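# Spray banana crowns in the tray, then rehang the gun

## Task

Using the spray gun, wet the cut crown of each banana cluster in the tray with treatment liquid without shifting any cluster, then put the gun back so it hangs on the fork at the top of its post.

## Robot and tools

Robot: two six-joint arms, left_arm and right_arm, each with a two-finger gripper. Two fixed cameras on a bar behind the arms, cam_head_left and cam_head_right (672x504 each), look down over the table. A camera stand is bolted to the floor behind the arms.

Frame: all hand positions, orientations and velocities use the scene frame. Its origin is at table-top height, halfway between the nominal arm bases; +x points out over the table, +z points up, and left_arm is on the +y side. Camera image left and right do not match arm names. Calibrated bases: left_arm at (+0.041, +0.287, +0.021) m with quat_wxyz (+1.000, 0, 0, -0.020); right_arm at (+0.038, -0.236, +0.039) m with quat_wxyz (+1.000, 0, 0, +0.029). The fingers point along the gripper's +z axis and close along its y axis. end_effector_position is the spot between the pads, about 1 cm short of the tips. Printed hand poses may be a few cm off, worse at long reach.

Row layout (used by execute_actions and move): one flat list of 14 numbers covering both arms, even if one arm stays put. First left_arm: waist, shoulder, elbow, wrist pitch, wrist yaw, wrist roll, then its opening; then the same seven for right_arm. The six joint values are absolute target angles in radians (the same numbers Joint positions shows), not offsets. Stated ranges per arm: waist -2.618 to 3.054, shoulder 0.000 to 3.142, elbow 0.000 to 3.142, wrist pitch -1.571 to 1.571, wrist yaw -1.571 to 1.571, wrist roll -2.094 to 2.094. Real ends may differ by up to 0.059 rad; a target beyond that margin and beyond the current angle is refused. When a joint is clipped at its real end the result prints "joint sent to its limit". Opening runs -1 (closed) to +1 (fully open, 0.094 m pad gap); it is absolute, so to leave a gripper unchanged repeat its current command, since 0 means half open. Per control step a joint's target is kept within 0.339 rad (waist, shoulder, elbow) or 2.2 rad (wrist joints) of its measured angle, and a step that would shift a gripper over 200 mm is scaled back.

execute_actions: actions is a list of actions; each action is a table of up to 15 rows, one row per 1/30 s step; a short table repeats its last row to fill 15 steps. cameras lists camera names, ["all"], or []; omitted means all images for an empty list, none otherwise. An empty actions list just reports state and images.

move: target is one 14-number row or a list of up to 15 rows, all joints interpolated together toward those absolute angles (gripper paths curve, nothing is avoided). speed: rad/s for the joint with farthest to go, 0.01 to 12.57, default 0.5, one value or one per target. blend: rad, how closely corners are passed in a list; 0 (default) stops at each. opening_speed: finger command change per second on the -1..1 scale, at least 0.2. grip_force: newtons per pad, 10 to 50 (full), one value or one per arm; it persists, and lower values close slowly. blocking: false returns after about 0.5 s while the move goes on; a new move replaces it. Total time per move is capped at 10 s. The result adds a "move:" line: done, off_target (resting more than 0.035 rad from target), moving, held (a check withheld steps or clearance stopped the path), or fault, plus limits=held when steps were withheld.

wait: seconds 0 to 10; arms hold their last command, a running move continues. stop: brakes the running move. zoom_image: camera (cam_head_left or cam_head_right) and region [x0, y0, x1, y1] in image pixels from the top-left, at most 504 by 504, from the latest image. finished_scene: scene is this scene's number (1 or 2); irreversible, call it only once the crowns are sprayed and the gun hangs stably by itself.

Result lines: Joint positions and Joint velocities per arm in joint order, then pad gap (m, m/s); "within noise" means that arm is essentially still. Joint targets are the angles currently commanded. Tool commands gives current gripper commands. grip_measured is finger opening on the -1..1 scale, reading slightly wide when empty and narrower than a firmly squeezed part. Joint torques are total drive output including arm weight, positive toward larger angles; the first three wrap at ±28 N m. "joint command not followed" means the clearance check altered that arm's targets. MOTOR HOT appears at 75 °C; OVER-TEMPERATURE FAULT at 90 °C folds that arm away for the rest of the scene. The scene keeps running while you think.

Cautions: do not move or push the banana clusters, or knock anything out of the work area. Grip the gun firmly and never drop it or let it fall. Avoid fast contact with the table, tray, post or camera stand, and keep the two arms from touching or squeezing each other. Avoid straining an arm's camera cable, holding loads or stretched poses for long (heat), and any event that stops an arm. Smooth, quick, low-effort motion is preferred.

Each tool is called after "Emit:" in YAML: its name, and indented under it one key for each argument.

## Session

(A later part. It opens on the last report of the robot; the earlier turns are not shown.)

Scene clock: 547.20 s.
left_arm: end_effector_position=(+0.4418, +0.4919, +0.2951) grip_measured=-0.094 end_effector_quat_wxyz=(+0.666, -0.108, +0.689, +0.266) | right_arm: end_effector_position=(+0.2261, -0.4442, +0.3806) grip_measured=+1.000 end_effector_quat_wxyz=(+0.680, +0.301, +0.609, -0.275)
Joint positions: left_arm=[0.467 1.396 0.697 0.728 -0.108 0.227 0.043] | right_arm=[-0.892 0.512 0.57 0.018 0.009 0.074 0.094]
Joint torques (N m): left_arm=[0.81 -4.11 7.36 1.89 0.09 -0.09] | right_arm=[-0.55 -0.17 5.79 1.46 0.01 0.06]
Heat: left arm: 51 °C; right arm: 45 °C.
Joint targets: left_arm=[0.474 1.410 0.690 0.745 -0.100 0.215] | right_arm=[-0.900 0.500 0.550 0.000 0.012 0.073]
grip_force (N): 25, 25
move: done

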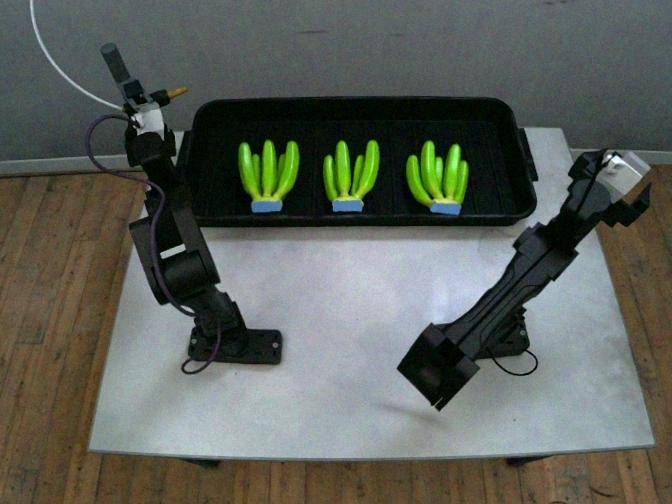

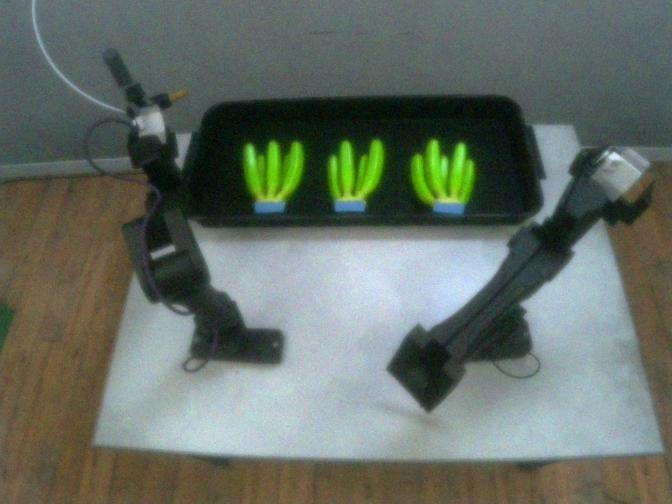

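Emit:
move:
  target:
    - [0.474,1.41,0.673,0.745,-0.1,0.24,-0.1,-0.9,0.5,0.55,0.0,0.012,0.073,1]
  speed: 0.1
  cameras: ["all"]

Emit:
zoom_image:
  camera: "cam_head_left"
  region: [95, 35, 195, 155]

Scene clock: 555.10 s.
left_arm: end_effector_position=(+0.4416, +0.4913, +0.2945) grip_measured=-0.094 end_effector_quat_wxyz=(+0.666, -0.105, +0.689, +0.267) | right_arm: end_effector_position=(+0.2261, -0.4442, +0.3806) grip_measured=+1.000 end_effector_quat_wxyz=(+0.680, +0.301, +0.609, -0.275)
Joint positions: left_arm=[0.467 1.396 0.692 0.734 -0.105 0.234 0.043] | right_arm=[-0.892 0.512 0.57 0.018 0.009 0.074 0.094]
Joint torques (N m): left_arm=[0.79 -4.04 6.26 1.81 0.04 0.07] | right_arm=[-0.73 -0.23 5.87 1.46 -0.02 0.03]
Heat: left arm: 49 °C; right arm: 45 °C.
Joint targets: left_arm=[0.474 1.410 0.673 0.745 -0.100 0.240] | right_arm=[-0.900 0.500 0.550 0.000 0.012 0.073]
grip_force (N): 25, 25
move: done

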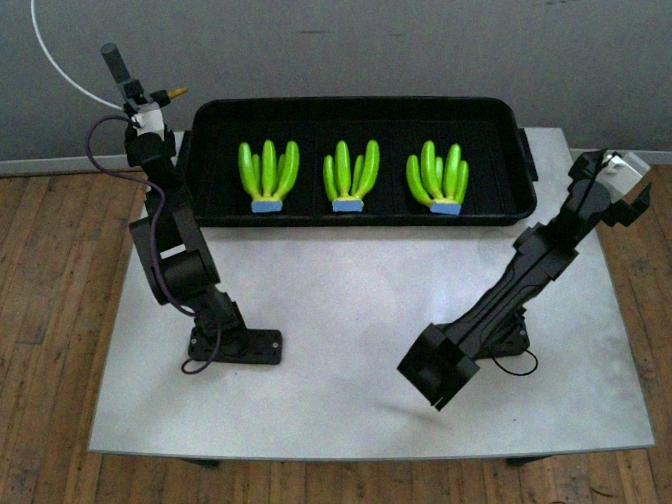

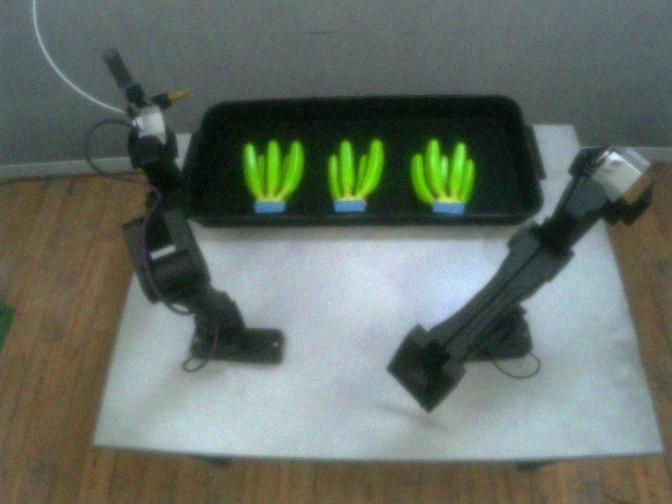

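Scaled by 4.200 from the camera's 672x504 image, which has a finer 960x720 frame.

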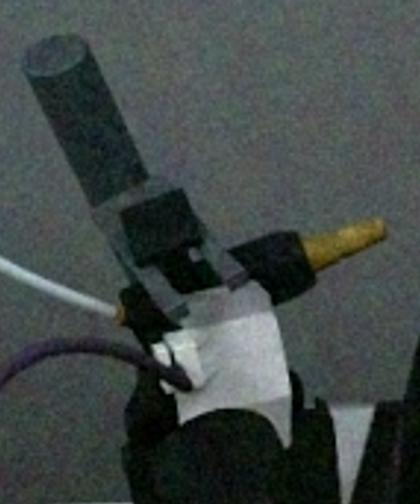

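Emit:
move:
  target: [0.474,1.41,0.673,0.745,-0.1,0.24,0.6,-0.9,0.5,0.55,0.0,0.012,0.073,1]
  opening_speed: 0.25
  cameras: ["all"]

Emit:
zoom_image:
  camera: "cam_head_left"
  region: [95, 35, 195, 155]

Scene clock: 562.97 s.
left_arm: end_effector_position=(+0.4416, +0.4908, +0.2930) grip_measured=+0.598 end_effector_quat_wxyz=(+0.663, -0.099, +0.691, +0.271) | right_arm: end_effector_position=(+0.2261, -0.4442, +0.3806) grip_measured=+1.000 end_effector_quat_wxyz=(+0.680, +0.301, +0.609, -0.275)
Joint positions: left_arm=[0.467 1.396 0.69 0.733 -0.102 0.248 0.075] | right_arm=[-0.892 0.512 0.57 0.018 0.009 0.074 0.094]
Joint torques (N m): left_arm=[0.73 -4.14 6.41 1.83 0.01 -0.07] | right_arm=[-0.65 -0.46 5.97 1.47 0 0.05]
Heat: left arm: 48 °C; right arm: 45 °C.
Joint targets: left_arm=[0.474 1.410 0.673 0.745 -0.100 0.240] | right_arm=[-0.900 0.500 0.550 0.000 0.012 0.073]
grip_force (N): 25, 25
move: done

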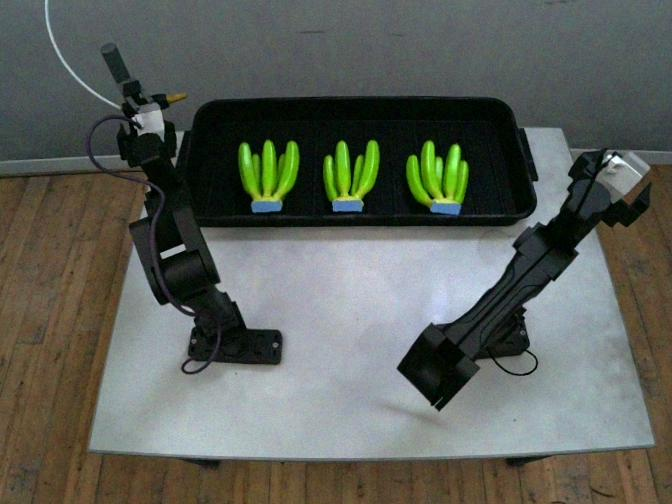

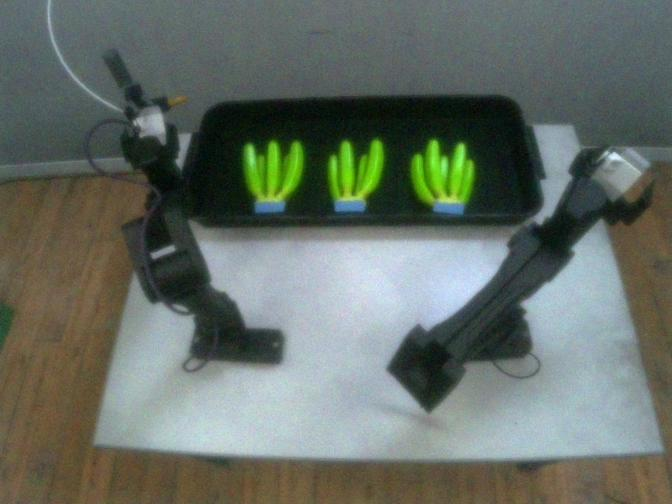

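Scaled by 4.200 from the camera's 672x504 image, which has a finer 960x720 frame.

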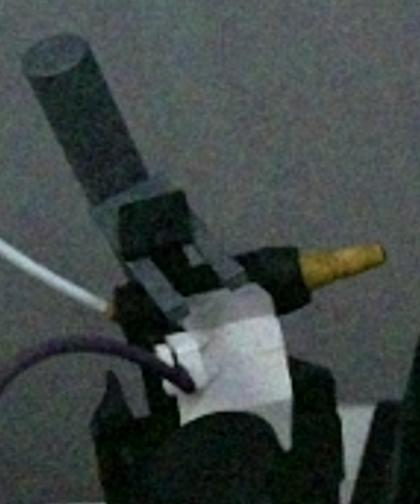

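Emit:
move:
  target:
    - [0.470,1.40,0.673,0.735,-0.105,0.22,1,-0.9,0.5,0.55,0.0,0.012,0.073,1]
    - [0.437,1.30,0.59,0.66,-0.123,0.22,1,-0.9,0.5,0.55,0.0,0.012,0.073,1]
    - [0.391,0.95,0.42,0.48,-0.169,0.22,1,-0.9,0.5,0.55,0.0,0.012,0.073,1]
  speed: 0.35
  blend: [0,0.03,0]
  cameras: ["all"]

Emit:
zoom_image:
  camera: "cam_head_left"
  region: [95, 35, 195, 155]

Scene clock: 576.13 s.
left_arm: end_effector_position=(+0.3675, +0.4404, +0.2722) grip_measured=+0.998 end_effector_quat_wxyz=(+0.640, -0.100, +0.719, +0.253) | right_arm: end_effector_position=(+0.2261, -0.4442, +0.3806) grip_measured=+1.000 end_effector_quat_wxyz=(+0.680, +0.301, +0.609, -0.275)
Joint positions: left_arm=[0.398 0.965 0.437 0.475 -0.155 0.231 0.094] | right_arm=[-0.892 0.512 0.57 0.018 0.009 0.074 0.094]
Joint torques (N m): left_arm=[-0.76 -3.14 6.76 1.76 -0.14 -0.12] | right_arm=[-0.66 -0.23 5.87 1.46 0 0]
Heat: left arm: 47 °C; right arm: 45 °C.
Joint targets: left_arm=[0.391 0.950 0.420 0.480 -0.169 0.220] | right_arm=[-0.900 0.500 0.550 0.000 0.012 0.073]
grip_force (N): 25, 25
move: done

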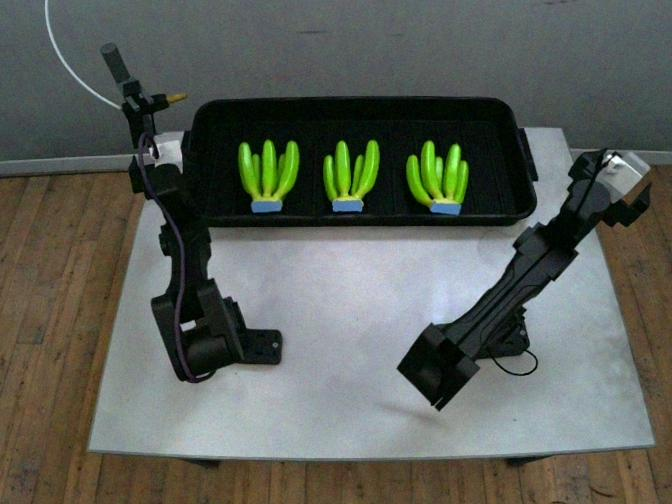

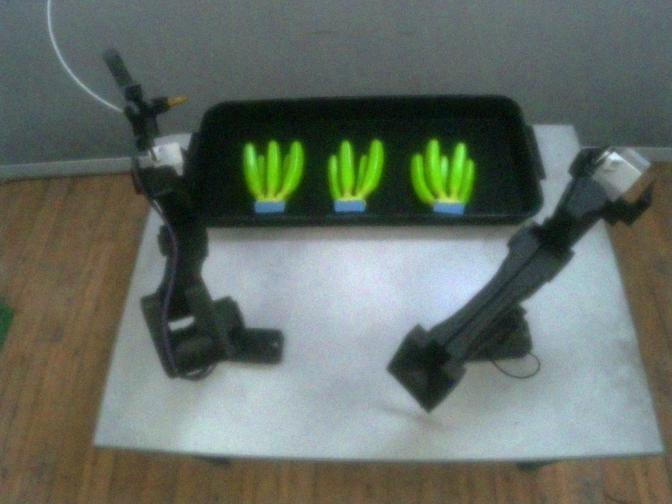

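Scaled by 4.200 from the camera's 672x504 image, which has a finer 960x720 frame.

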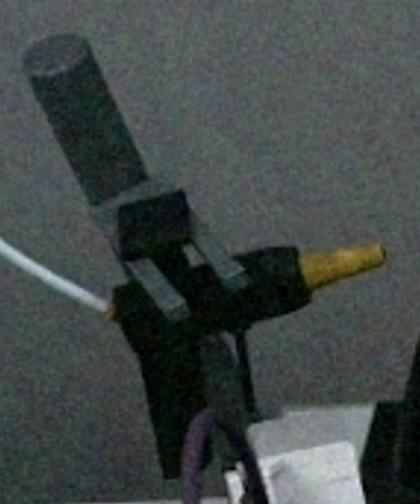

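Hung. All blue.

Emit:
finished_scene:
  scene: 1

The scene is finished: the task was done.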